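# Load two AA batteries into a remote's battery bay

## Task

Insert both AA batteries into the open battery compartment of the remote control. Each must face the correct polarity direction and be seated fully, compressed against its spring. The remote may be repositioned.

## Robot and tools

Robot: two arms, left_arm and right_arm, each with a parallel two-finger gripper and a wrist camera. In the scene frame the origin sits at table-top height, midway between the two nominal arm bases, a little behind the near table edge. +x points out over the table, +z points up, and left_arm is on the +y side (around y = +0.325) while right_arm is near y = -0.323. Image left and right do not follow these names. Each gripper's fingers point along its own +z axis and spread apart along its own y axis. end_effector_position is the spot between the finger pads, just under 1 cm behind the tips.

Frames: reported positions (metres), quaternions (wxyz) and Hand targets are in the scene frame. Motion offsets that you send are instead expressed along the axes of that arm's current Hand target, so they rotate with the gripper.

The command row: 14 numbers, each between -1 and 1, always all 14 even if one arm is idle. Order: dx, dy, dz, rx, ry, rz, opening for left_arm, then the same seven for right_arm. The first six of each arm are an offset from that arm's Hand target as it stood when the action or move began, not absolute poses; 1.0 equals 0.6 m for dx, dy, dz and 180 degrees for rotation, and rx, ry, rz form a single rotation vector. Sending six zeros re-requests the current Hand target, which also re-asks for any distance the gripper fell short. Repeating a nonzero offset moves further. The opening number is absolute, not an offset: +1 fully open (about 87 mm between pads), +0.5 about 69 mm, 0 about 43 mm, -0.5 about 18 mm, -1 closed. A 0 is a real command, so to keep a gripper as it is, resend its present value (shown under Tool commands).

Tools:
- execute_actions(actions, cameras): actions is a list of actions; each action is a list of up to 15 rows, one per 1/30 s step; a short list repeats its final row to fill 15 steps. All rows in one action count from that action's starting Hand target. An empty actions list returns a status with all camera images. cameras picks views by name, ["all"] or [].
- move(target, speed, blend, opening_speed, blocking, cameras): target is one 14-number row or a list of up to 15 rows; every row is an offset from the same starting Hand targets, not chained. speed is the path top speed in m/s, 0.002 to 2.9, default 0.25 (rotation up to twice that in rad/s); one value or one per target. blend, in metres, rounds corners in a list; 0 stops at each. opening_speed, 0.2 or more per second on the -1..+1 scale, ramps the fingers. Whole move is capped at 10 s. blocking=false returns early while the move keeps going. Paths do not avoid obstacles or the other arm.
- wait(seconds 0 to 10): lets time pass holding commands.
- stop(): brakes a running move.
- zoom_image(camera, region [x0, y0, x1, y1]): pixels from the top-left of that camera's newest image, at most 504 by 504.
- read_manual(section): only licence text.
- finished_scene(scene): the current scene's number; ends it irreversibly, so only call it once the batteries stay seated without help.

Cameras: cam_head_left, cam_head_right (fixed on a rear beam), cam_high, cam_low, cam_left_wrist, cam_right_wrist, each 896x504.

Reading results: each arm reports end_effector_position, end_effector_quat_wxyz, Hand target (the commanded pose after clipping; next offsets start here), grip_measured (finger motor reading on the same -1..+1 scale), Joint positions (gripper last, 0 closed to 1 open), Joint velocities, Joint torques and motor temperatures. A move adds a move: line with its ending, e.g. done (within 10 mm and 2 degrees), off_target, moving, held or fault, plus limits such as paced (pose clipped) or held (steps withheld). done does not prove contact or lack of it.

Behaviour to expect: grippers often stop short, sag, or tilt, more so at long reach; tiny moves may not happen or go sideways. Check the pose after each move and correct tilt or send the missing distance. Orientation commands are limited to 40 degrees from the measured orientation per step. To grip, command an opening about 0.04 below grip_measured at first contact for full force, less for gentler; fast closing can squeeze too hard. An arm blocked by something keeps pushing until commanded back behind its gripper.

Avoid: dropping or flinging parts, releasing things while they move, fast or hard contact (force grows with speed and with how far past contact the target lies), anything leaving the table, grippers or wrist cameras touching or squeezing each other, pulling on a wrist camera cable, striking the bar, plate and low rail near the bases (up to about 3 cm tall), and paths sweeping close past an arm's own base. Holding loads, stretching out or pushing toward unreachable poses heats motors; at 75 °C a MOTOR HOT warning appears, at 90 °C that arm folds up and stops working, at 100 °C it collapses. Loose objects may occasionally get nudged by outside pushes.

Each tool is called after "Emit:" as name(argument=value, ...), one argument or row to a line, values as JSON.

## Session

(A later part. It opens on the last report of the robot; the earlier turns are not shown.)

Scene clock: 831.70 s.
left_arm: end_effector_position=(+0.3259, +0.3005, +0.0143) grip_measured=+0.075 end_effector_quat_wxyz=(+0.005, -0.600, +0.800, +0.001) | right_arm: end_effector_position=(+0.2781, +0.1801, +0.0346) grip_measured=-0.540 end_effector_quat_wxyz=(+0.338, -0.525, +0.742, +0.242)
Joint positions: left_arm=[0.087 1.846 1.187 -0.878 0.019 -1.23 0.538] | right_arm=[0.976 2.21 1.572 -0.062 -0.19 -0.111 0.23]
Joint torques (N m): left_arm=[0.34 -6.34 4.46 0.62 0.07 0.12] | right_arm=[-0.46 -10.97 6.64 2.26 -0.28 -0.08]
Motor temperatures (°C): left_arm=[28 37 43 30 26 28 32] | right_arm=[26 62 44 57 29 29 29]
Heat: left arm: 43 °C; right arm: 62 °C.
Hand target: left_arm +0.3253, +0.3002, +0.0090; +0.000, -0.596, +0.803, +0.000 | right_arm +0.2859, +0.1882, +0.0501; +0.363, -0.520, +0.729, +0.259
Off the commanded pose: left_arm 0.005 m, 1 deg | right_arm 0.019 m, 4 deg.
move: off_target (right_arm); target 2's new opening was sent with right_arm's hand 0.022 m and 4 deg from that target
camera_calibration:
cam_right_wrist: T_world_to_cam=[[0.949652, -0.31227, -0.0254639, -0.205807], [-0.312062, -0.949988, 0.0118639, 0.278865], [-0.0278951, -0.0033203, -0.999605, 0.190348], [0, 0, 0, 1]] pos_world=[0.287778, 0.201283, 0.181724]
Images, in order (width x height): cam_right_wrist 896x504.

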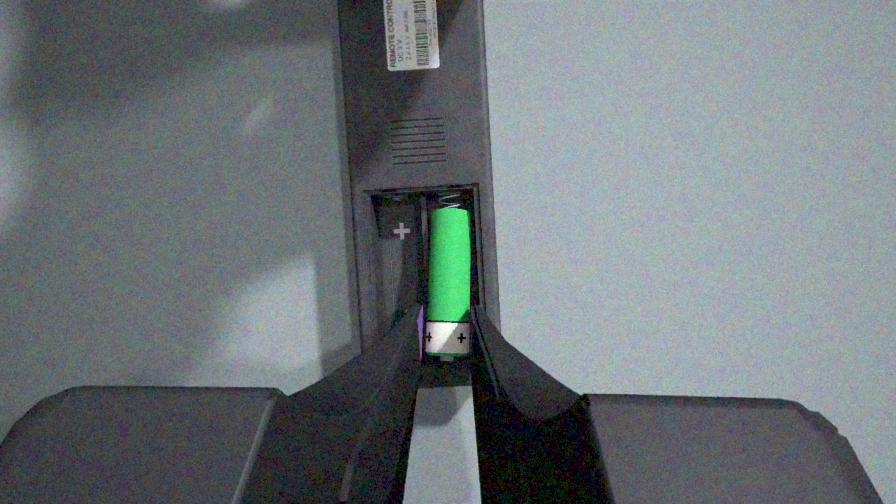

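Emit:
move(
  target=[0, 0, 0, 0, 0, 0, 0.0, -0.0666, 0, -0.0502, 0, 0, 0, -0.54],
  speed=0.08,
  cameras=["cam_right_wrist"],
)

Emit:
zoom_image(
  camera="cam_right_wrist",
  region=[340, 100, 560, 400],
)

Scene clock: 837.80 s.
left_arm: end_effector_position=(+0.3259, +0.3005, +0.0143) grip_measured=+0.075 end_effector_quat_wxyz=(+0.005, -0.600, +0.800, +0.001) | right_arm: end_effector_position=(+0.2797, +0.1847, +0.0646) grip_measured=-0.540 end_effector_quat_wxyz=(+0.342, -0.525, +0.740, +0.244)
Joint positions: left_arm=[0.087 1.846 1.187 -0.878 0.019 -1.23 0.538] | right_arm=[0.976 2.18 1.645 -0.154 -0.19 -0.111 0.23]
Joint torques (N m): left_arm=[0.36 -6.35 4.51 0.63 0.1 0.09] | right_arm=[-0.81 -13.55 9.95 1.55 -0.32 -0.08]
Motor temperatures (°C): left_arm=[28 36 43 30 26 28 32] | right_arm=[26 62 44 57 29 29 29]
Heat: left arm: 43 °C; right arm: 62 °C.
Hand target: left_arm +0.3253, +0.3002, +0.0090; +0.000, -0.596, +0.803, +0.000 | right_arm +0.2859, +0.1883, +0.1002; +0.363, -0.520, +0.729, +0.259
Off the commanded pose: left_arm 0.005 m, 1 deg | right_arm 0.036 m, 3 deg.
move: off_target (right_arm)
camera_calibration:
cam_right_wrist: T_world_to_cam=[[0.949871, -0.311774, -0.0232759, -0.205425], [-0.311795, -0.950145, 0.00282495, 0.283969], [-0.0229962, 0.00457397, -0.999725, 0.217555], [0, 0, 0, 1]] pos_world=[0.288671, 0.204771, 0.211911]
Images, in order (width x height): cam_right_wrist 896x504.

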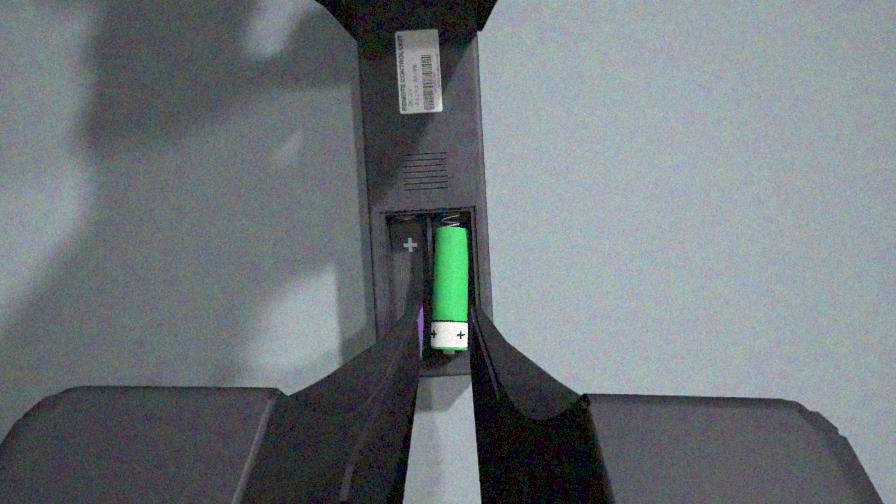

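Scaled by 1.680 from the camera's 896x504 image, which has a finer 1280x720 frame.

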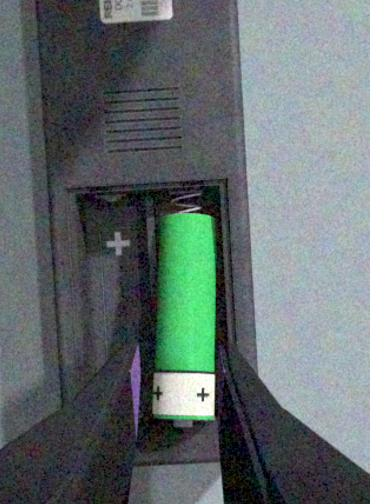

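Emit:
move(
  target=[
    [0, 0, 0, 0, 0, 0, 0.0, 0.013, -0.0038, -0.0172, 0, 0, 0, -0.54],
    [0, 0, 0, 0, 0, 0, 0.0, 0.013, -0.0038, -0.0172, 0, 0, 0, -1],
  ],
  speed=0.08,
  opening_speed=0.6,
  cameras=["cam_right_wrist"],
)

Emit:
zoom_image(
  camera="cam_right_wrist",
  region=[340, 100, 560, 400],
)

Scene clock: 875.87 s.
left_arm: end_effector_position=(+0.3259, +0.3005, +0.0143) grip_measured=+0.075 end_effector_quat_wxyz=(+0.005, -0.600, +0.800, +0.001) | right_arm: end_effector_position=(+0.2792, +0.1764, +0.0726) grip_measured=-0.994 end_effector_quat_wxyz=(+0.344, -0.522, +0.741, +0.246)
Joint positions: left_arm=[0.087 1.846 1.187 -0.878 0.019 -1.23 0.538] | right_arm=[0.967 2.141 1.609 -0.155 -0.196 -0.111 0.003]
Joint torques (N m): left_arm=[0.34 -6.39 4.51 0.61 0.09 0.11] | right_arm=[-1.02 -13.7 6.61 1.78 -0.34 -0.17]
Motor temperatures (°C): left_arm=[28 36 43 30 26 28 32] | right_arm=[26 72 45 54 29 28 28]
Heat: left arm: 43 °C; right arm: 72 °C.
Hand target: left_arm +0.3253, +0.3002, +0.0090; +0.000, -0.596, +0.803, +0.000 | right_arm +0.2838, +0.1752, +0.1002; +0.363, -0.520, +0.729, +0.259
Off the commanded pose: left_arm 0.005 m, 1 deg | right_arm 0.028 m, 3 deg.
move: off_target (right_arm); target 2's new opening was sent with right_arm's hand 0.028 m and 3 deg from that target
camera_calibration:
cam_right_wrist: T_world_to_cam=[[0.948464, -0.31582, -0.0259742, -0.205993], [-0.315983, -0.948762, -0.00234052, 0.277274], [-0.0239041, 0.0104273, -0.99966, 0.224883], [0, 0, 0, 1]] pos_world=[0.288367, 0.195665, 0.220105]
Images, in order (width x height): cam_right_wrist 896x504.

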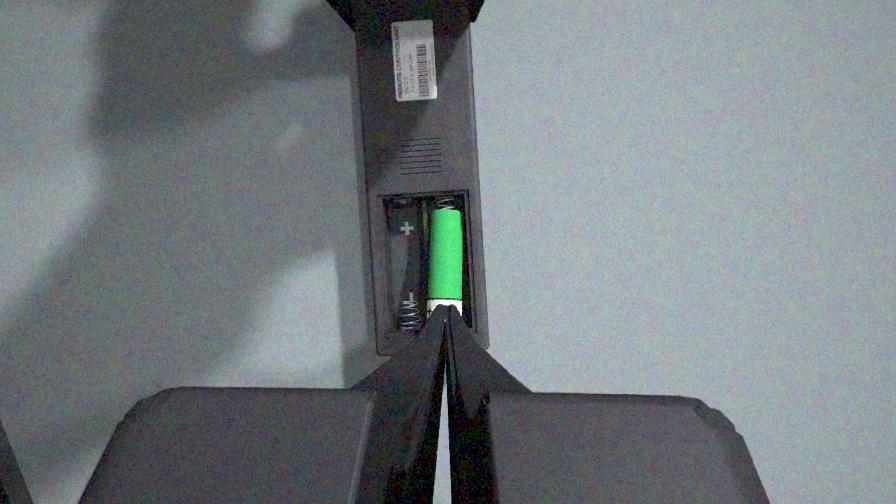

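Scaled by 1.680 from the camera's 896x504 image, which has a finer 1280x720 frame.

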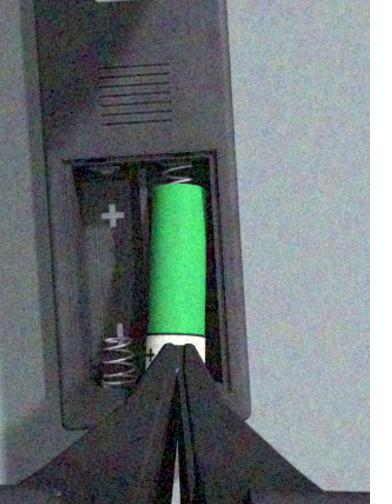

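Emit:
move(
  target=[0, 0, 0, 0, 0, 0, 0.0, 0.064, -0.0007, 0.0397, 0, 0, 0, -1],
  speed=0.05,
  cameras=["cam_right_wrist"],
)

Emit:
zoom_image(
  camera="cam_right_wrist",
  region=[340, 100, 560, 400],
)

Scene clock: 884.57 s.
left_arm: end_effector_position=(+0.3259, +0.3005, +0.0143) grip_measured=+0.075 end_effector_quat_wxyz=(+0.005, -0.600, +0.800, +0.001) | right_arm: end_effector_position=(+0.2733, +0.1651, +0.0431) grip_measured=-0.994 end_effector_quat_wxyz=(+0.340, -0.523, +0.743, +0.244)
Joint positions: left_arm=[0.087 1.846 1.187 -0.878 0.019 -1.23 0.538] | right_arm=[0.967 2.141 1.49 -0.044 -0.196 -0.111 0.003]
Joint torques (N m): left_arm=[0.31 -6.43 4.46 0.6 0.09 0.11] | right_arm=[-1.01 -10.11 6.43 2.26 -0.34 -0.16]
Motor temperatures (°C): left_arm=[28 36 43 30 26 28 32] | right_arm=[26 72 44 54 29 28 28]
Heat: left arm: 43 °C; right arm: 72 °C.
Hand target: left_arm +0.3253, +0.3002, +0.0090; +0.000, -0.596, +0.803, +0.000 | right_arm +0.2829, +0.1712, +0.0552; +0.363, -0.520, +0.729, +0.259
Off the commanded pose: left_arm 0.005 m, 1 deg | right_arm 0.017 m, 3 deg.
move: off_target (right_arm)
camera_calibration:
cam_right_wrist: T_world_to_cam=[[0.948236, -0.31632, -0.0280939, -0.204594], [-0.316266, -0.948648, 0.00648766, 0.264307], [-0.0287034, 0.00273329, -0.999584, 0.197862], [0, 0, 0, 1]] pos_world=[0.283274, 0.185477, 0.190317]
Images, in order (width x height): cam_right_wrist 896x504.

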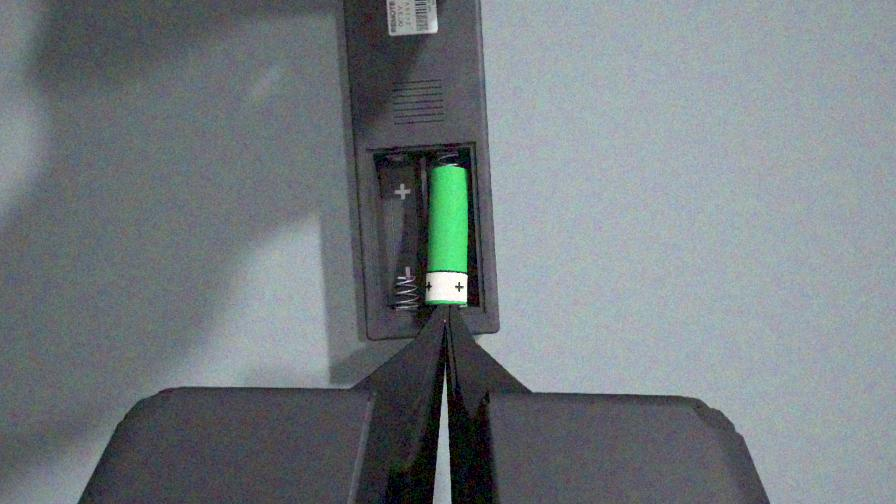

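Scaled by 1.680 from the camera's 896x504 image, which has a finer 1280x720 frame.

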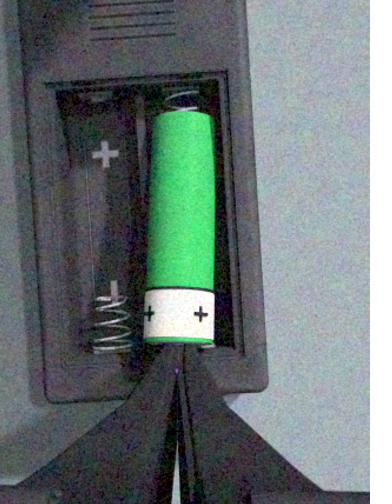

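Emit:
move(
  target=[
    [0, 0, 0, 0, 0, 0, 0.0, -0.0207, 0.0008, 0.0052, 0, 0, 0, -1],
    [0, 0, 0, 0, 0, 0, 0.0, -0.006, 0.0008, 0.0163, 0, 0, 0, -1],
  ],
  speed=0.05,
  cameras=["cam_right_wrist"],
)

Emit:
zoom_image(
  camera="cam_right_wrist",
  region=[340, 100, 560, 400],
)

Scene clock: 900.70 s.
left_arm: end_effector_position=(+0.3261, +0.3005, +0.0143) grip_measured=+0.075 end_effector_quat_wxyz=(+0.006, -0.600, +0.800, +0.001) | right_arm: end_effector_position=(+0.2788, +0.1746, +0.0451) grip_measured=-0.994 end_effector_quat_wxyz=(+0.351, -0.521, +0.737, +0.250)
Joint positions: left_arm=[0.087 1.846 1.187 -0.878 0.019 -1.23 0.538] | right_arm=[0.967 2.165 1.52 -0.024 -0.198 -0.111 0.003]
Joint torques (N m): left_arm=[0.23 -6.3 4.46 0.61 0.09 0.08] | right_arm=[-0.39 -9.18 8.21 2.01 -0.27 -0.12]
Motor temperatures (°C): left_arm=[28 36 43 30 26 28 32] | right_arm=[26 68 44 56 29 29 28]
Heat: left arm: 43 °C; right arm: 68 °C.
Hand target: left_arm +0.3253, +0.3002, +0.0090; +0.000, -0.596, +0.803, +0.000 | right_arm +0.2856, +0.1808, +0.0521; +0.363, -0.520, +0.729, +0.259
Off the commanded pose: left_arm 0.005 m, 1 deg | right_arm 0.012 m, 2 deg.
move: off_target (right_arm)
camera_calibration:
cam_right_wrist: T_world_to_cam=[[0.949345, -0.313391, -0.0230339, -0.20773], [-0.313839, -0.949279, -0.0193503, 0.275648], [-0.0158014, 0.0255991, -0.999547, 0.192419], [0, 0, 0, 1]] pos_world=[0.286757, 0.191641, 0.192881]
Images, in order (width x height): cam_right_wrist 896x504.

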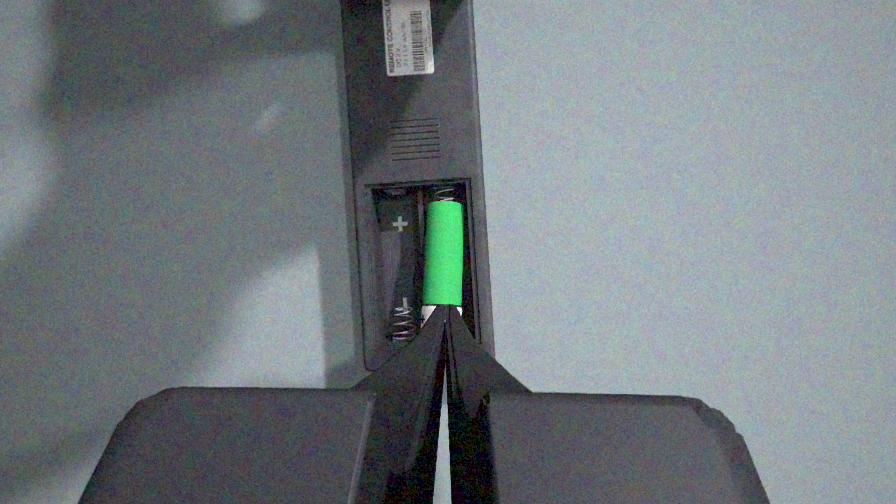

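Scaled by 1.680 from the camera's 896x504 image, which has a finer 1280x720 frame.

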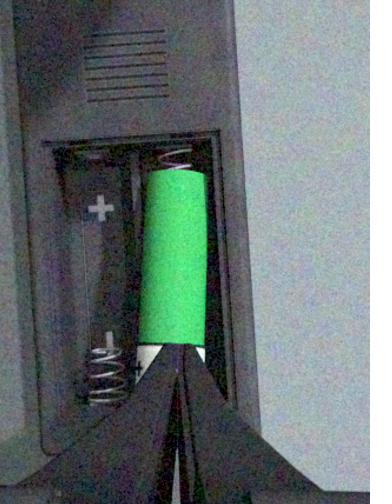

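Emit:
move(
  target=[0, 0, 0, 0, 0, 0, 0.0, 0.0242, 0.0023, 0.0178, 0, 0, 0, -1],
  speed=0.04,
  cameras=["cam_right_wrist"],
)

Emit:
zoom_image(
  camera="cam_right_wrist",
  region=[340, 100, 560, 400],
)

Scene clock: 909.73 s.
left_arm: end_effector_position=(+0.3261, +0.3005, +0.0143) grip_measured=+0.075 end_effector_quat_wxyz=(+0.006, -0.600, +0.800, +0.001) | right_arm: end_effector_position=(+0.2846, +0.1837, +0.0424) grip_measured=-0.994 end_effector_quat_wxyz=(+0.368, -0.518, +0.728, +0.257)
Joint positions: left_arm=[0.087 1.846 1.187 -0.878 0.019 -1.23 0.538] | right_arm=[0.967 2.191 1.52 0.045 -0.198 -0.111 0.003]
Joint torques (N m): left_arm=[0.36 -6.42 4.44 0.6 0.07 0.1] | right_arm=[-0.03 -9.11 5.12 1.94 -0.22 -0.08]
Motor temperatures (°C): left_arm=[28 36 43 30 26 28 32] | right_arm=[26 65 44 57 29 28 28]
Heat: left arm: 43 °C; right arm: 65 °C.
Hand target: left_arm +0.3253, +0.3002, +0.0090; +0.000, -0.596, +0.803, +0.000 | right_arm +0.2843, +0.1811, +0.0342; +0.363, -0.520, +0.729, +0.259
Off the commanded pose: left_arm 0.005 m, 1 deg | right_arm 0.009 m, 1 deg.
move: done
camera_calibration:
cam_right_wrist: T_world_to_cam=[[0.950229, -0.311297, -0.012633, -0.211628], [-0.311474, -0.948296, -0.0609819, 0.286913], [0.00700363, 0.0618816, -0.998059, 0.176338], [0, 0, 0, 1]] pos_world=[0.289226, 0.195287, 0.190819]
Images, in order (width x height): cam_right_wrist 896x504.

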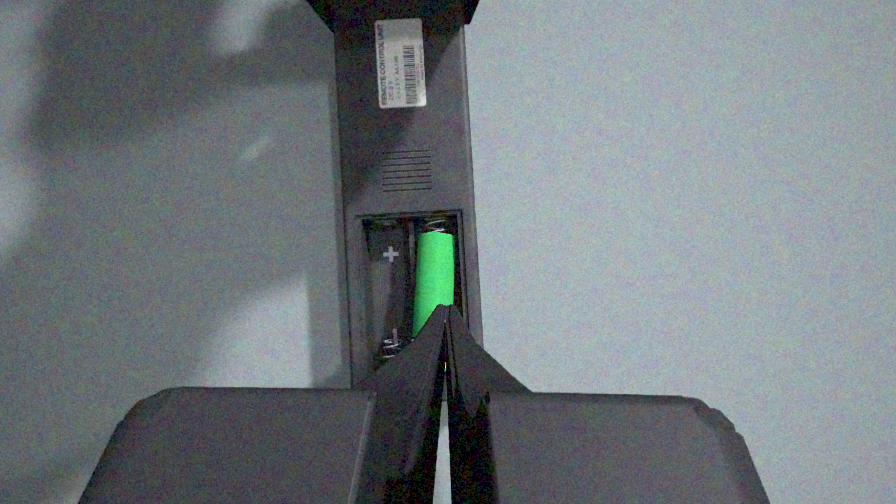

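Scaled by 1.680 from the camera's 896x504 image, which has a finer 1280x720 frame.

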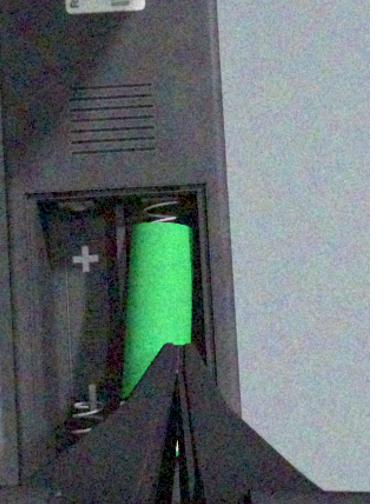

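Emit:
move(
  target=[
    [0, 0, 0, 0, 0, 0, 0.0, -0.0417, -0.0017, -0.0362, 0, 0, 0, -1],
    [0, 0, 0, 0, 0, 0, 0.0, -0.0417, -0.0017, -0.0362, 0, 0, 0, -0.8],
  ],
  speed=0.06,
  opening_speed=0.6,
  cameras=["cam_right_wrist"],
)

Emit:
zoom_image(
  camera="cam_right_wrist",
  region=[340, 150, 560, 450],
)

Scene clock: 923.37 s.
left_arm: end_effector_position=(+0.3259, +0.3006, +0.0143) grip_measured=+0.075 end_effector_quat_wxyz=(+0.006, -0.598, +0.801, +0.001) | right_arm: end_effector_position=(+0.2836, +0.1788, +0.0432) grip_measured=-0.800 end_effector_quat_wxyz=(+0.361, -0.518, +0.733, +0.253)
Joint positions: left_arm=[0.087 1.846 1.187 -0.878 0.019 -1.224 0.538] | right_arm=[0.964 2.18 1.52 0.015 -0.198 -0.111 0.1]
Joint torques (N m): left_arm=[0.31 -6.31 4.51 0.59 0.09 0.07] | right_arm=[-0.55 -12.89 9.37 1.25 -0.28 -0.11]
Motor temperatures (°C): left_arm=[28 36 43 30 26 28 32] | right_arm=[26 65 43 56 29 28 28]
Heat: left arm: 43 °C; right arm: 65 °C.
Hand target: left_arm +0.3253, +0.3002, +0.0090; +0.000, -0.596, +0.803, +0.000 | right_arm +0.2845, +0.1786, +0.0672; +0.363, -0.520, +0.729, +0.259
Off the commanded pose: left_arm 0.005 m, 1 deg | right_arm 0.024 m, 1 deg.
move: off_target (right_arm); target 2's new opening was sent with right_arm's hand 0.024 m and 1 deg from that target
camera_calibration:
cam_right_wrist: T_world_to_cam=[[0.948886, -0.315142, -0.0173444, -0.210813], [-0.315603, -0.947961, -0.0420024, 0.282353], [-0.00320512, 0.0453294, -0.998967, 0.183334], [0, 0, 0, 1]] pos_world=[0.289736, 0.192913, 0.191348]
Images, in order (width x height): cam_right_wrist 896x504.

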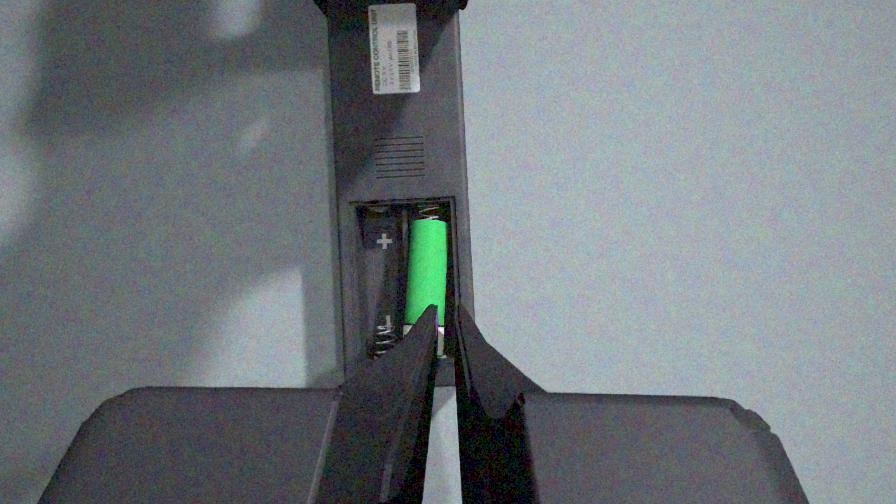

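Scaled by 1.680 from the camera's 896x504 image, which has a finer 1280x720 frame.

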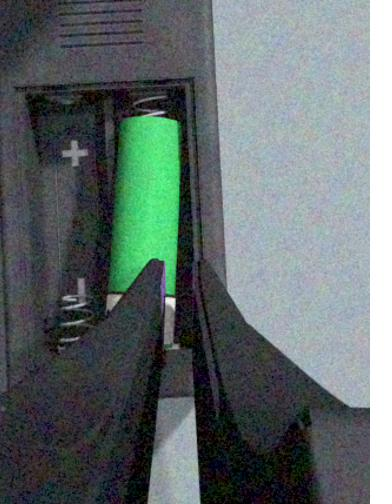

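Emit:
move(
  target=[0, 0, 0, 0, 0, 0, 0.0, -0.0266, 0, -0.0201, 0, 0, 0, -0.8],
  speed=0.06,
  cameras=["cam_right_wrist"],
)

Emit:
zoom_image(
  camera="cam_right_wrist",
  region=[340, 150, 560, 450],
)

Scene clock: 931.50 s.
left_arm: end_effector_position=(+0.3259, +0.3006, +0.0143) grip_measured=+0.075 end_effector_quat_wxyz=(+0.006, -0.598, +0.801, +0.001) | right_arm: end_effector_position=(+0.2774, +0.1727, +0.0483) grip_measured=-0.800 end_effector_quat_wxyz=(+0.338, -0.523, +0.743, +0.244)
Joint positions: left_arm=[0.087 1.846 1.187 -0.878 0.019 -1.224 0.538] | right_arm=[0.967 2.165 1.556 -0.09 -0.198 -0.111 0.1]
Joint torques (N m): left_arm=[0.23 -6.37 4.46 0.6 0.09 0.06] | right_arm=[-0.66 -13.82 10.11 1.56 -0.3 -0.13]
Motor temperatures (°C): left_arm=[28 36 43 30 26 28 32] | right_arm=[26 66 43 55 29 28 28]
Heat: left arm: 43 °C; right arm: 66 °C.
Hand target: left_arm +0.3253, +0.3002, +0.0090; +0.000, -0.596, +0.803, +0.000 | right_arm +0.2845, +0.1786, +0.0872; +0.363, -0.520, +0.729, +0.259
Off the commanded pose: left_arm 0.005 m, 1 deg | right_arm 0.040 m, 4 deg.
move: off_target (right_arm)
camera_calibration:
cam_right_wrist: T_world_to_cam=[[0.948628, -0.314912, -0.0305982, -0.206085], [-0.314742, -0.949121, 0.0103474, 0.27219], [-0.0322999, -0.000185327, -0.999478, 0.204752], [0, 0, 0, 1]] pos_world=[0.287781, 0.19348, 0.195523]
Images, in order (width x height): cam_right_wrist 896x504.

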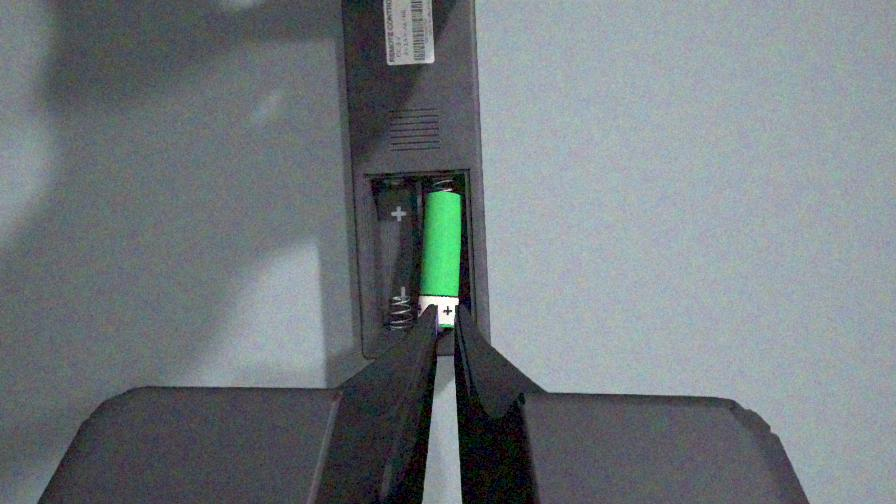

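Scaled by 1.680 from the camera's 896x504 image, which has a finer 1280x720 frame.

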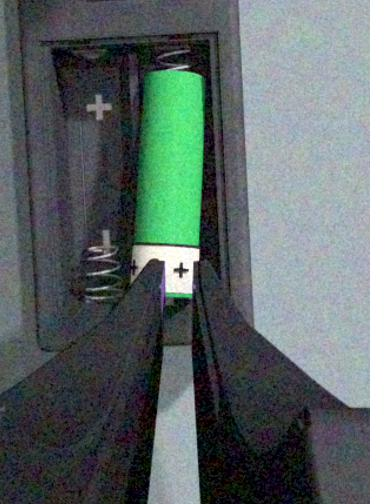

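Emit:
move(
  target=[
    [0, 0, 0, 0, 0, 0, 0.0, 0.0438, -0.0047, -0.2048, 0, 0, 0, -0.8],
    [0.137, -0.0107, 0, 0, 0, 0, 0.0, 0.0438, -0.0047, -0.2048, 0, 0, 0, -0.8],
  ],
  speed=[0.15, 0.05],
  cameras=["cam_right_wrist", "cam_head_right", "cam_left_wrist"],
)

Scene clock: 947.53 s.
left_arm: end_effector_position=(+0.3137, +0.2241, +0.0141) grip_measured=+0.075 end_effector_quat_wxyz=(+0.003, -0.593, +0.805, -0.002) | right_arm: end_effector_position=(+0.2517, +0.0759, +0.1314) grip_measured=-0.800 end_effector_quat_wxyz=(+0.362, -0.517, +0.733, +0.254)
Joint positions: left_arm=[-0.149 1.818 1.157 -0.87 0.019 -1.447 0.538] | right_arm=[0.876 1.696 1.203 -0.162 -0.266 -0.163 0.1]
Joint torques (N m): left_arm=[-0.73 -7.75 2.73 0.65 -0.01 -0.25] | right_arm=[-0.83 -9.05 6.46 1.58 -0.38 -0.17]
Motor temperatures (°C): left_arm=[28 36 43 30 26 28 32] | right_arm=[26 65 45 55 29 28 28]
Heat: left arm: 43 °C; right arm: 65 °C.
Hand target: left_arm +0.3076, +0.2197, +0.0091; -0.001, -0.596, +0.803, +0.000 | right_arm +0.2501, +0.0700, +0.1403; +0.363, -0.520, +0.729, +0.259
Off the commanded pose: left_arm 0.009 m, 1 deg | right_arm 0.011 m, 1 deg.
move: off_target (right_arm)
camera_calibration:
cam_left_wrist: T_world_to_cam=[[0.953558, -0.301165, -0.00517249, -0.229997], [-0.183929, -0.595789, 0.781796, 0.199283], [-0.238531, -0.744537, -0.623513, 0.392713], [0, 0, 0, 1]] pos_world=[0.349644, 0.341852, 0.0878733]
cam_right_wrist: T_world_to_cam=[[0.948041, -0.317674, -0.0173528, -0.21102], [-0.31814, -0.946971, -0.0450832, 0.179461], [-0.00211081, 0.0482614, -0.998833, 0.275536], [0, 0, 0, 1]] pos_world=[0.257731, 0.0896109, 0.279643]
Images, in order (width x height): cam_head_right 896x504, cam_left_wrist 896x504, cam_right_wrist 896x504.

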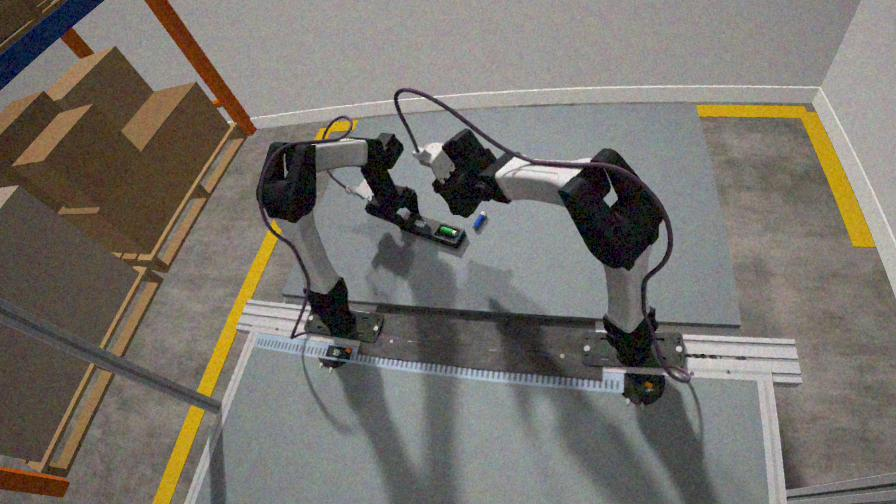

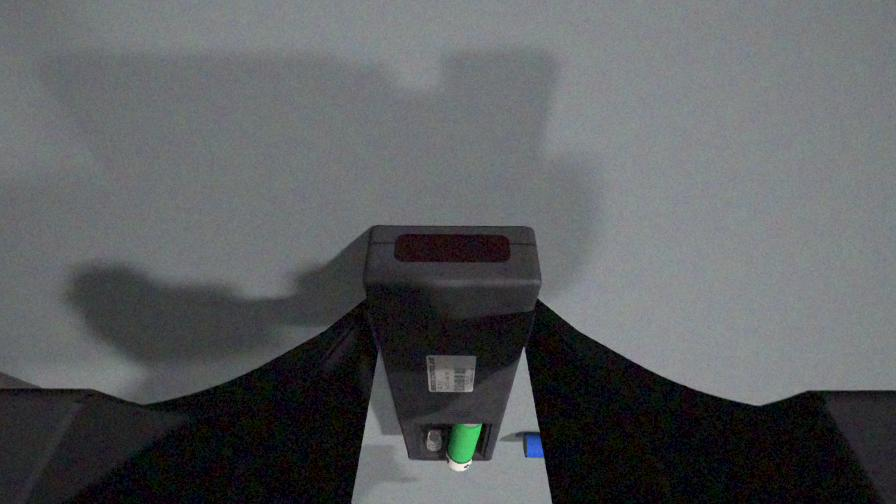

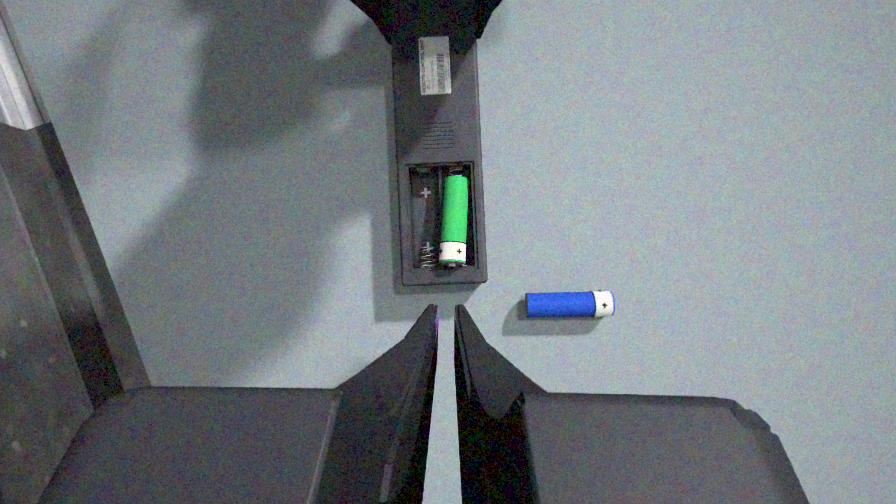

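Emit:
zoom_image(
  camera="cam_right_wrist",
  region=[380, 140, 510, 300],
)

Scaled by 3.150 from the camera's 896x504 image, which has a finer 1280x720 frame.

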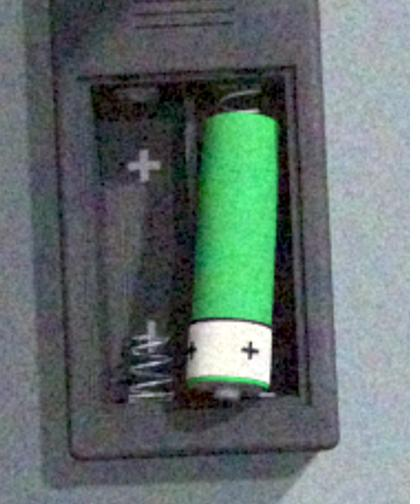

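Emit:
move(
  target=[0, 0, 0, 0, 0, 0, 0.0, 0.062, -0.0017, 0.1115, 0, 0, 0, -0.74],
  speed=0.08,
  cameras=["cam_right_wrist"],
)

Emit:
zoom_image(
  camera="cam_right_wrist",
  region=[340, 150, 560, 450],
)

Scene clock: 980.40 s.
left_arm: end_effector_position=(+0.3137, +0.2241, +0.0141) grip_measured=+0.075 end_effector_quat_wxyz=(+0.003, -0.593, +0.805, -0.002) | right_arm: end_effector_position=(+0.2549, +0.0902, +0.0593) grip_measured=-0.740 end_effector_quat_wxyz=(+0.338, -0.526, +0.739, +0.250)
Joint positions: left_arm=[-0.149 1.818 1.157 -0.87 0.019 -1.447 0.538] | right_arm=[0.895 1.871 1.149 0.017 -0.266 -0.163 0.13]
Joint torques (N m): left_arm=[-0.73 -7.77 2.65 0.65 0 -0.24] | right_arm=[0.27 -7.99 6.43 2.25 -0.11 0.01]
Motor temperatures (°C): left_arm=[28 40 41 30 26 28 32] | right_arm=[26 63 44 55 29 28 27]
Heat: left arm: 41 °C; right arm: 63 °C.
Hand target: left_arm +0.3076, +0.2197, +0.0091; -0.001, -0.596, +0.803, +0.000 | right_arm +0.2612, +0.0990, +0.0703; +0.363, -0.520, +0.729, +0.259
Off the commanded pose: left_arm 0.009 m, 1 deg | right_arm 0.015 m, 3 deg.
move: off_target (right_arm)
camera_calibration:
cam_right_wrist: T_world_to_cam=[[0.952378, -0.30304, -0.0338063, -0.212196], [-0.303132, -0.952945, 0.00250717, 0.184532], [-0.0329753, 0.00785998, -0.999425, 0.214373], [0, 0, 0, 1]] pos_world=[0.265097, 0.10986, 0.206613]
Images, in order (width x height): cam_right_wrist 896x504.

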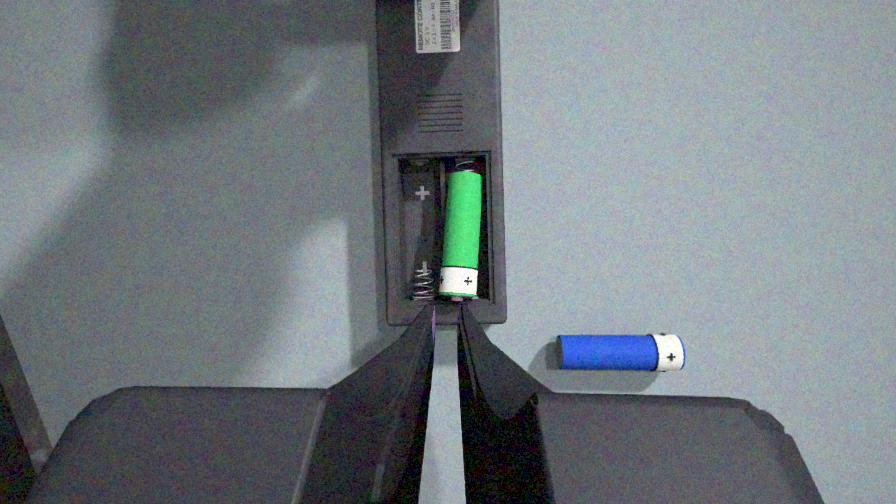

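Scaled by 1.680 from the camera's 896x504 image, which has a finer 1280x720 frame.

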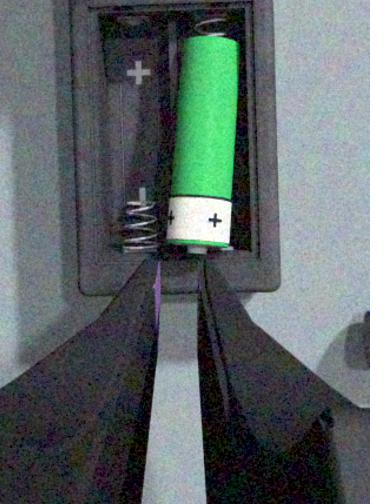

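Emit:
move(
  target=[0, 0, 0, 0, 0, 0, 0.0, 0.0053, -0.0058, 0.0263, 0, 0, 0, -0.74],
  speed=0.05,
  cameras=["cam_right_wrist"],
)

Emit:
zoom_image(
  camera="cam_right_wrist",
  region=[340, 150, 560, 450],
)

Scene clock: 997.23 s.
left_arm: end_effector_position=(+0.3137, +0.2241, +0.0141) grip_measured=+0.075 end_effector_quat_wxyz=(+0.003, -0.593, +0.805, -0.002) | right_arm: end_effector_position=(+0.2567, +0.0913, +0.0386) grip_measured=-0.740 end_effector_quat_wxyz=(+0.328, -0.527, +0.744, +0.246)
Joint positions: left_arm=[-0.149 1.818 1.157 -0.87 0.019 -1.447 0.538] | right_arm=[0.895 1.926 1.149 0.048 -0.266 -0.163 0.13]
Joint torques (N m): left_arm=[-0.76 -7.72 2.65 0.65 0.02 -0.23] | right_arm=[0.36 -8.2 8.81 2.23 -0.11 0.01]
Motor temperatures (°C): left_arm=[28 41 41 30 26 28 32] | right_arm=[26 61 43 59 29 28 27]
Heat: left arm: 41 °C; right arm: 61 °C.
Hand target: left_arm +0.3076, +0.2197, +0.0091; -0.001, -0.596, +0.803, +0.000 | right_arm +0.2679, +0.1079, +0.0583; +0.363, -0.520, +0.729, +0.259
Off the commanded pose: left_arm 0.009 m, 1 deg | right_arm 0.028 m, 5 deg.
move: off_target (right_arm)
camera_calibration:
cam_right_wrist: T_world_to_cam=[[0.951552, -0.304679, -0.04146, -0.213695], [-0.303831, -0.952383, 0.0255557, 0.185497], [-0.0472721, -0.0117208, -0.998813, 0.199182], [0, 0, 0, 1]] pos_world=[0.269118, 0.11389, 0.185346]
Images, in order (width x height): cam_right_wrist 896x504.

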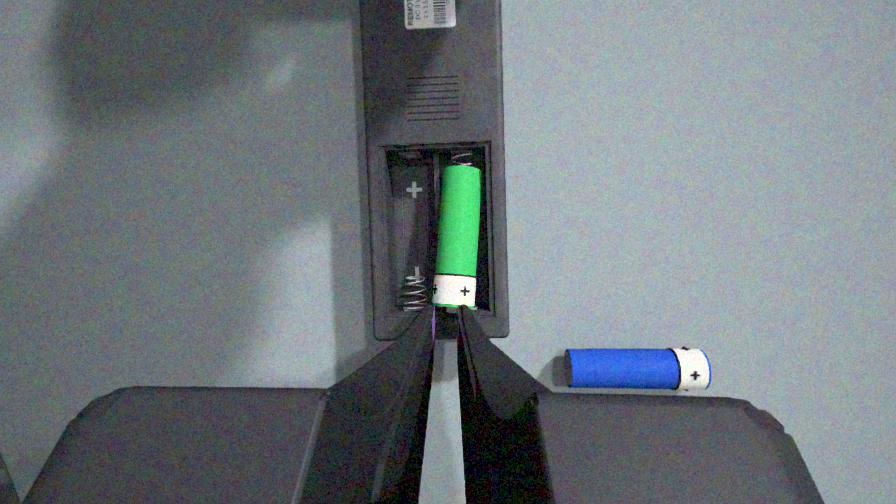

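Scaled by 1.680 from the camera's 896x504 image, which has a finer 1280x720 frame.

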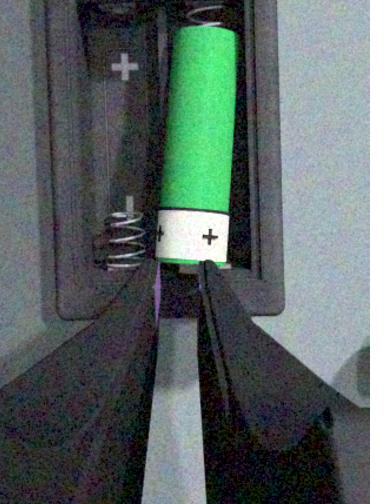

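Emit:
move(
  target=[0, 0, 0, 0, 0, 0, 0.0, -0.0302, -0.0057, -0.0015, 0, 0, 0, -0.74],
  speed=0.06,
  cameras=["cam_right_wrist"],
)

Emit:
zoom_image(
  camera="cam_right_wrist",
  region=[340, 150, 560, 450],
)

Scene clock: 1007.63 s.
left_arm: end_effector_position=(+0.3137, +0.2241, +0.0141) grip_measured=+0.075 end_effector_quat_wxyz=(+0.003, -0.593, +0.805, -0.002) | right_arm: end_effector_position=(+0.2699, +0.1107, +0.0617) grip_measured=-0.740 end_effector_quat_wxyz=(+0.355, -0.524, +0.730, +0.255)
Joint positions: left_arm=[-0.149 1.818 1.157 -0.87 0.019 -1.447 0.538] | right_arm=[0.895 1.938 1.226 0.048 -0.266 -0.163 0.13]
Joint torques (N m): left_arm=[-0.69 -7.76 2.66 0.64 0 -0.23] | right_arm=[0.2 -8.28 9.76 1.61 -0.11 0.01]
Motor temperatures (°C): left_arm=[28 41 40 30 26 28 32] | right_arm=[26 60 43 58 29 28 27]
Heat: left arm: 41 °C; right arm: 60 °C.
Hand target: left_arm +0.3076, +0.2197, +0.0091; -0.001, -0.596, +0.803, +0.000 | right_arm +0.2745, +0.1164, +0.0733; +0.363, -0.520, +0.729, +0.259
Off the commanded pose: left_arm 0.009 m, 1 deg | right_arm 0.014 m, 1 deg.
move: off_target (right_arm)
camera_calibration:
cam_right_wrist: T_world_to_cam=[[0.953499, -0.300668, -0.0209283, -0.221546], [-0.301253, -0.952884, -0.035481, 0.210451], [-0.00927427, 0.0401359, -0.999151, 0.207103], [0, 0, 0, 1]] pos_world=[0.276564, 0.125611, 0.209758]
Images, in order (width x height): cam_right_wrist 896x504.

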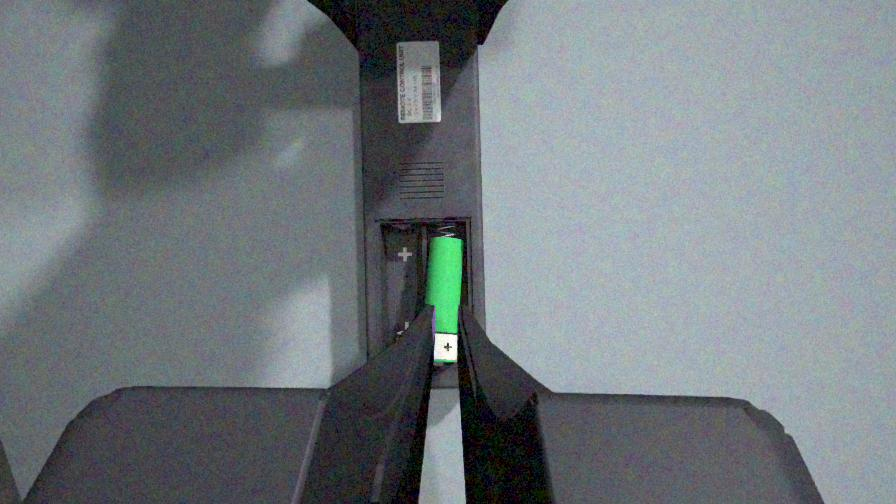

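Scaled by 1.680 from the camera's 896x504 image, which has a finer 1280x720 frame.

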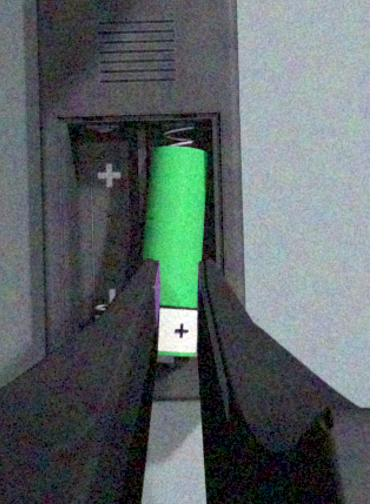

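Emit:
move(
  target=[0, 0, 0, 0, 0, 0, 0.0, 0.0195, -0.0053, 0.012, 0, 0, 0, -0.74],
  speed=0.06,
  cameras=["cam_right_wrist"],
)

Emit:
zoom_image(
  camera="cam_right_wrist",
  region=[340, 150, 560, 450],
)

Scene clock: 1023.90 s.
left_arm: end_effector_position=(+0.3137, +0.2241, +0.0141) grip_measured=+0.075 end_effector_quat_wxyz=(+0.003, -0.593, +0.805, -0.002) | right_arm: end_effector_position=(+0.2693, +0.1091, +0.0498) grip_measured=-0.740 end_effector_quat_wxyz=(+0.345, -0.526, +0.736, +0.252)
Joint positions: left_arm=[-0.149 1.818 1.157 -0.87 0.019 -1.447 0.538] | right_arm=[0.895 1.963 1.226 0.048 -0.266 -0.163 0.13]
Joint torques (N m): left_arm=[-0.77 -7.71 2.56 0.66 0.01 -0.23] | right_arm=[-0.49 -8.46 7.12 2.06 -0.18 -0.04]
Motor temperatures (°C): left_arm=[28 42 40 29 26 28 32] | right_arm=[26 59 45 56 28 28 27]
Heat: left arm: 42 °C; right arm: 59 °C.
Hand target: left_arm +0.3076, +0.2197, +0.0091; -0.001, -0.596, +0.803, +0.000 | right_arm +0.2771, +0.1142, +0.0596; +0.363, -0.520, +0.729, +0.259
Off the commanded pose: left_arm 0.009 m, 1 deg | right_arm 0.014 m, 2 deg.
move: off_target (right_arm)
camera_calibration:
cam_right_wrist: T_world_to_cam=[[0.952862, -0.302033, -0.0288144, -0.221043], [-0.302471, -0.95308, -0.012208, 0.207537], [-0.0237752, 0.0203481, -0.99951, 0.201326], [0, 0, 0, 1]] pos_world=[0.278184, 0.126941, 0.197392]
Images, in order (width x height): cam_right_wrist 896x504.

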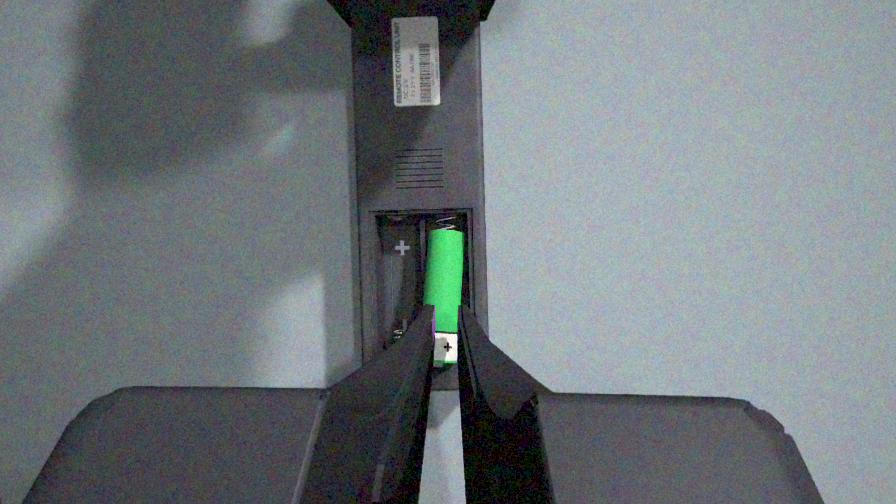

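Scaled by 1.680 from the camera's 896x504 image, which has a finer 1280x720 frame.

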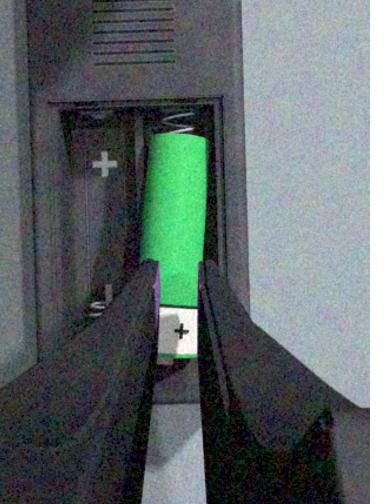

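Emit:
move(
  target=[0, 0, 0, 0, 0, 0, 0.0, 0.0167, -0.001, -0.0165, 0, 0, 0, -0.74],
  speed=0.06,
  cameras=["cam_right_wrist"],
)

Emit:
zoom_image(
  camera="cam_right_wrist",
  region=[340, 150, 560, 450],
)

Scene clock: 1036.80 s.
left_arm: end_effector_position=(+0.3137, +0.2241, +0.0141) grip_measured=+0.075 end_effector_quat_wxyz=(+0.003, -0.593, +0.805, -0.002) | right_arm: end_effector_position=(+0.2651, +0.1026, +0.0419) grip_measured=-0.740 end_effector_quat_wxyz=(+0.344, -0.526, +0.736, +0.253)
Joint positions: left_arm=[-0.149 1.818 1.157 -0.87 0.019 -1.448 0.538] | right_arm=[0.893 1.953 1.177 0.086 -0.269 -0.163 0.13]
Joint torques (N m): left_arm=[-0.76 -7.69 2.62 0.64 0 -0.22] | right_arm=[-1.33 -10.69 5.38 1.94 -0.25 -0.11]
Motor temperatures (°C): left_arm=[28 42 40 29 26 28 32] | right_arm=[26 57 45 56 28 28 27]
Heat: left arm: 42 °C; right arm: 57 °C.
Hand target: left_arm +0.3076, +0.2197, +0.0091; -0.001, -0.596, +0.803, +0.000 | right_arm +0.2731, +0.1008, +0.0576; +0.363, -0.520, +0.729, +0.259
Off the commanded pose: left_arm 0.009 m, 1 deg | right_arm 0.018 m, 3 deg.
move: off_target (right_arm)
camera_calibration:
cam_right_wrist: T_world_to_cam=[[0.953078, -0.301089, -0.0314352, -0.219264], [-0.301557, -0.953381, -0.011285, 0.199803], [-0.026572, 0.020235, -0.999442, 0.19424], [0, 0, 0, 1]] pos_world=[0.274389, 0.12054, 0.189494]
Images, in order (width x height): cam_right_wrist 896x504.

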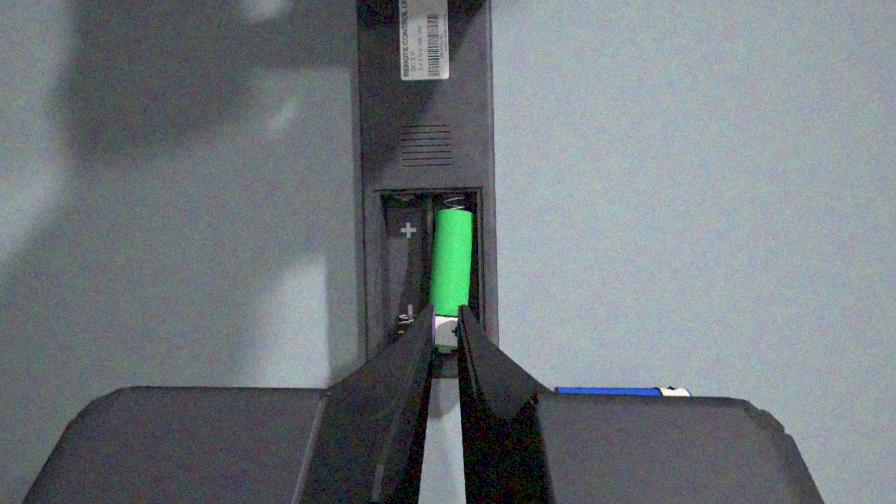

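Scaled by 1.680 from the camera's 896x504 image, which has a finer 1280x720 frame.

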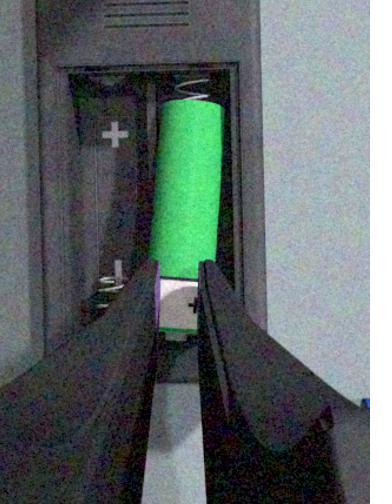

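Emit:
move(
  target=[0, 0, 0, 0, 0, 0, 0.0, 0.0307, -0.0003, 0.0147, 0, 0, 0, -0.74],
  speed=0.04,
  cameras=["cam_right_wrist"],
)

Emit:
zoom_image(
  camera="cam_right_wrist",
  region=[340, 150, 560, 450],
)

Scene clock: 1044.83 s.
left_arm: end_effector_position=(+0.3137, +0.2241, +0.0141) grip_measured=+0.075 end_effector_quat_wxyz=(+0.003, -0.593, +0.805, -0.002) | right_arm: end_effector_position=(+0.2663, +0.1052, +0.0404) grip_measured=-0.740 end_effector_quat_wxyz=(+0.364, -0.524, +0.724, +0.263)
Joint positions: left_arm=[-0.149 1.818 1.157 -0.87 0.019 -1.448 0.538] | right_arm=[0.892 1.953 1.129 0.185 -0.277 -0.163 0.13]
Joint torques (N m): left_arm=[-0.73 -7.69 2.65 0.66 0 -0.21] | right_arm=[-1.43 -8.27 4.86 1.81 -0.18 -0.12]
Motor temperatures (°C): left_arm=[28 42 40 29 26 28 32] | right_arm=[26 59 44 56 28 28 27]
Heat: left arm: 42 °C; right arm: 59 °C.
Hand target: left_arm +0.3076, +0.2197, +0.0091; -0.001, -0.596, +0.803, +0.000 | right_arm +0.2719, +0.0969, +0.0375; +0.363, -0.520, +0.729, +0.259
Off the commanded pose: left_arm 0.009 m, 1 deg | right_arm 0.010 m, 1 deg.
move: done
camera_calibration:
cam_right_wrist: T_world_to_cam=[[0.955709, -0.293665, -0.019509, -0.221615], [-0.294312, -0.953753, -0.0611209, 0.202645], [-0.000657742, 0.0641555, -0.99794, 0.181131], [0, 0, 0, 1]] pos_world=[0.27156, 0.116572, 0.18882]
Images, in order (width x height): cam_right_wrist 896x504.

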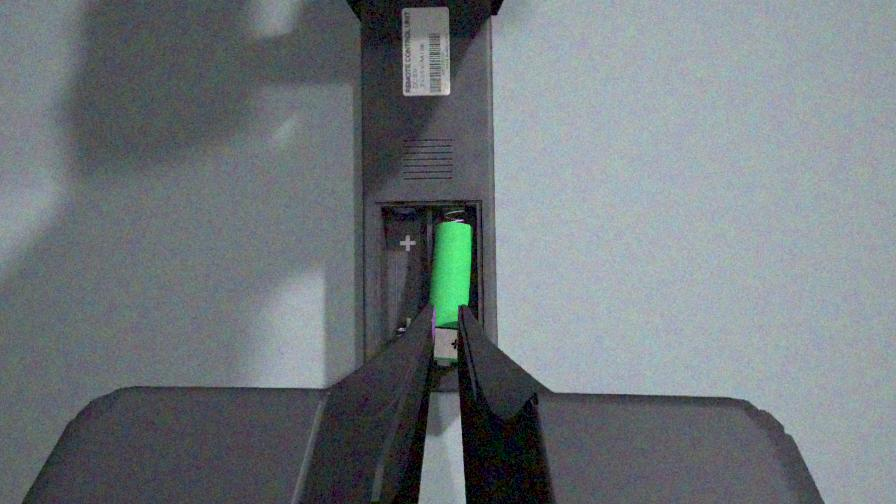

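Scaled by 1.680 from the camera's 896x504 image, which has a finer 1280x720 frame.

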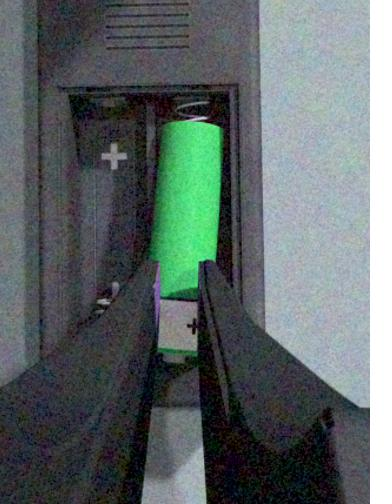

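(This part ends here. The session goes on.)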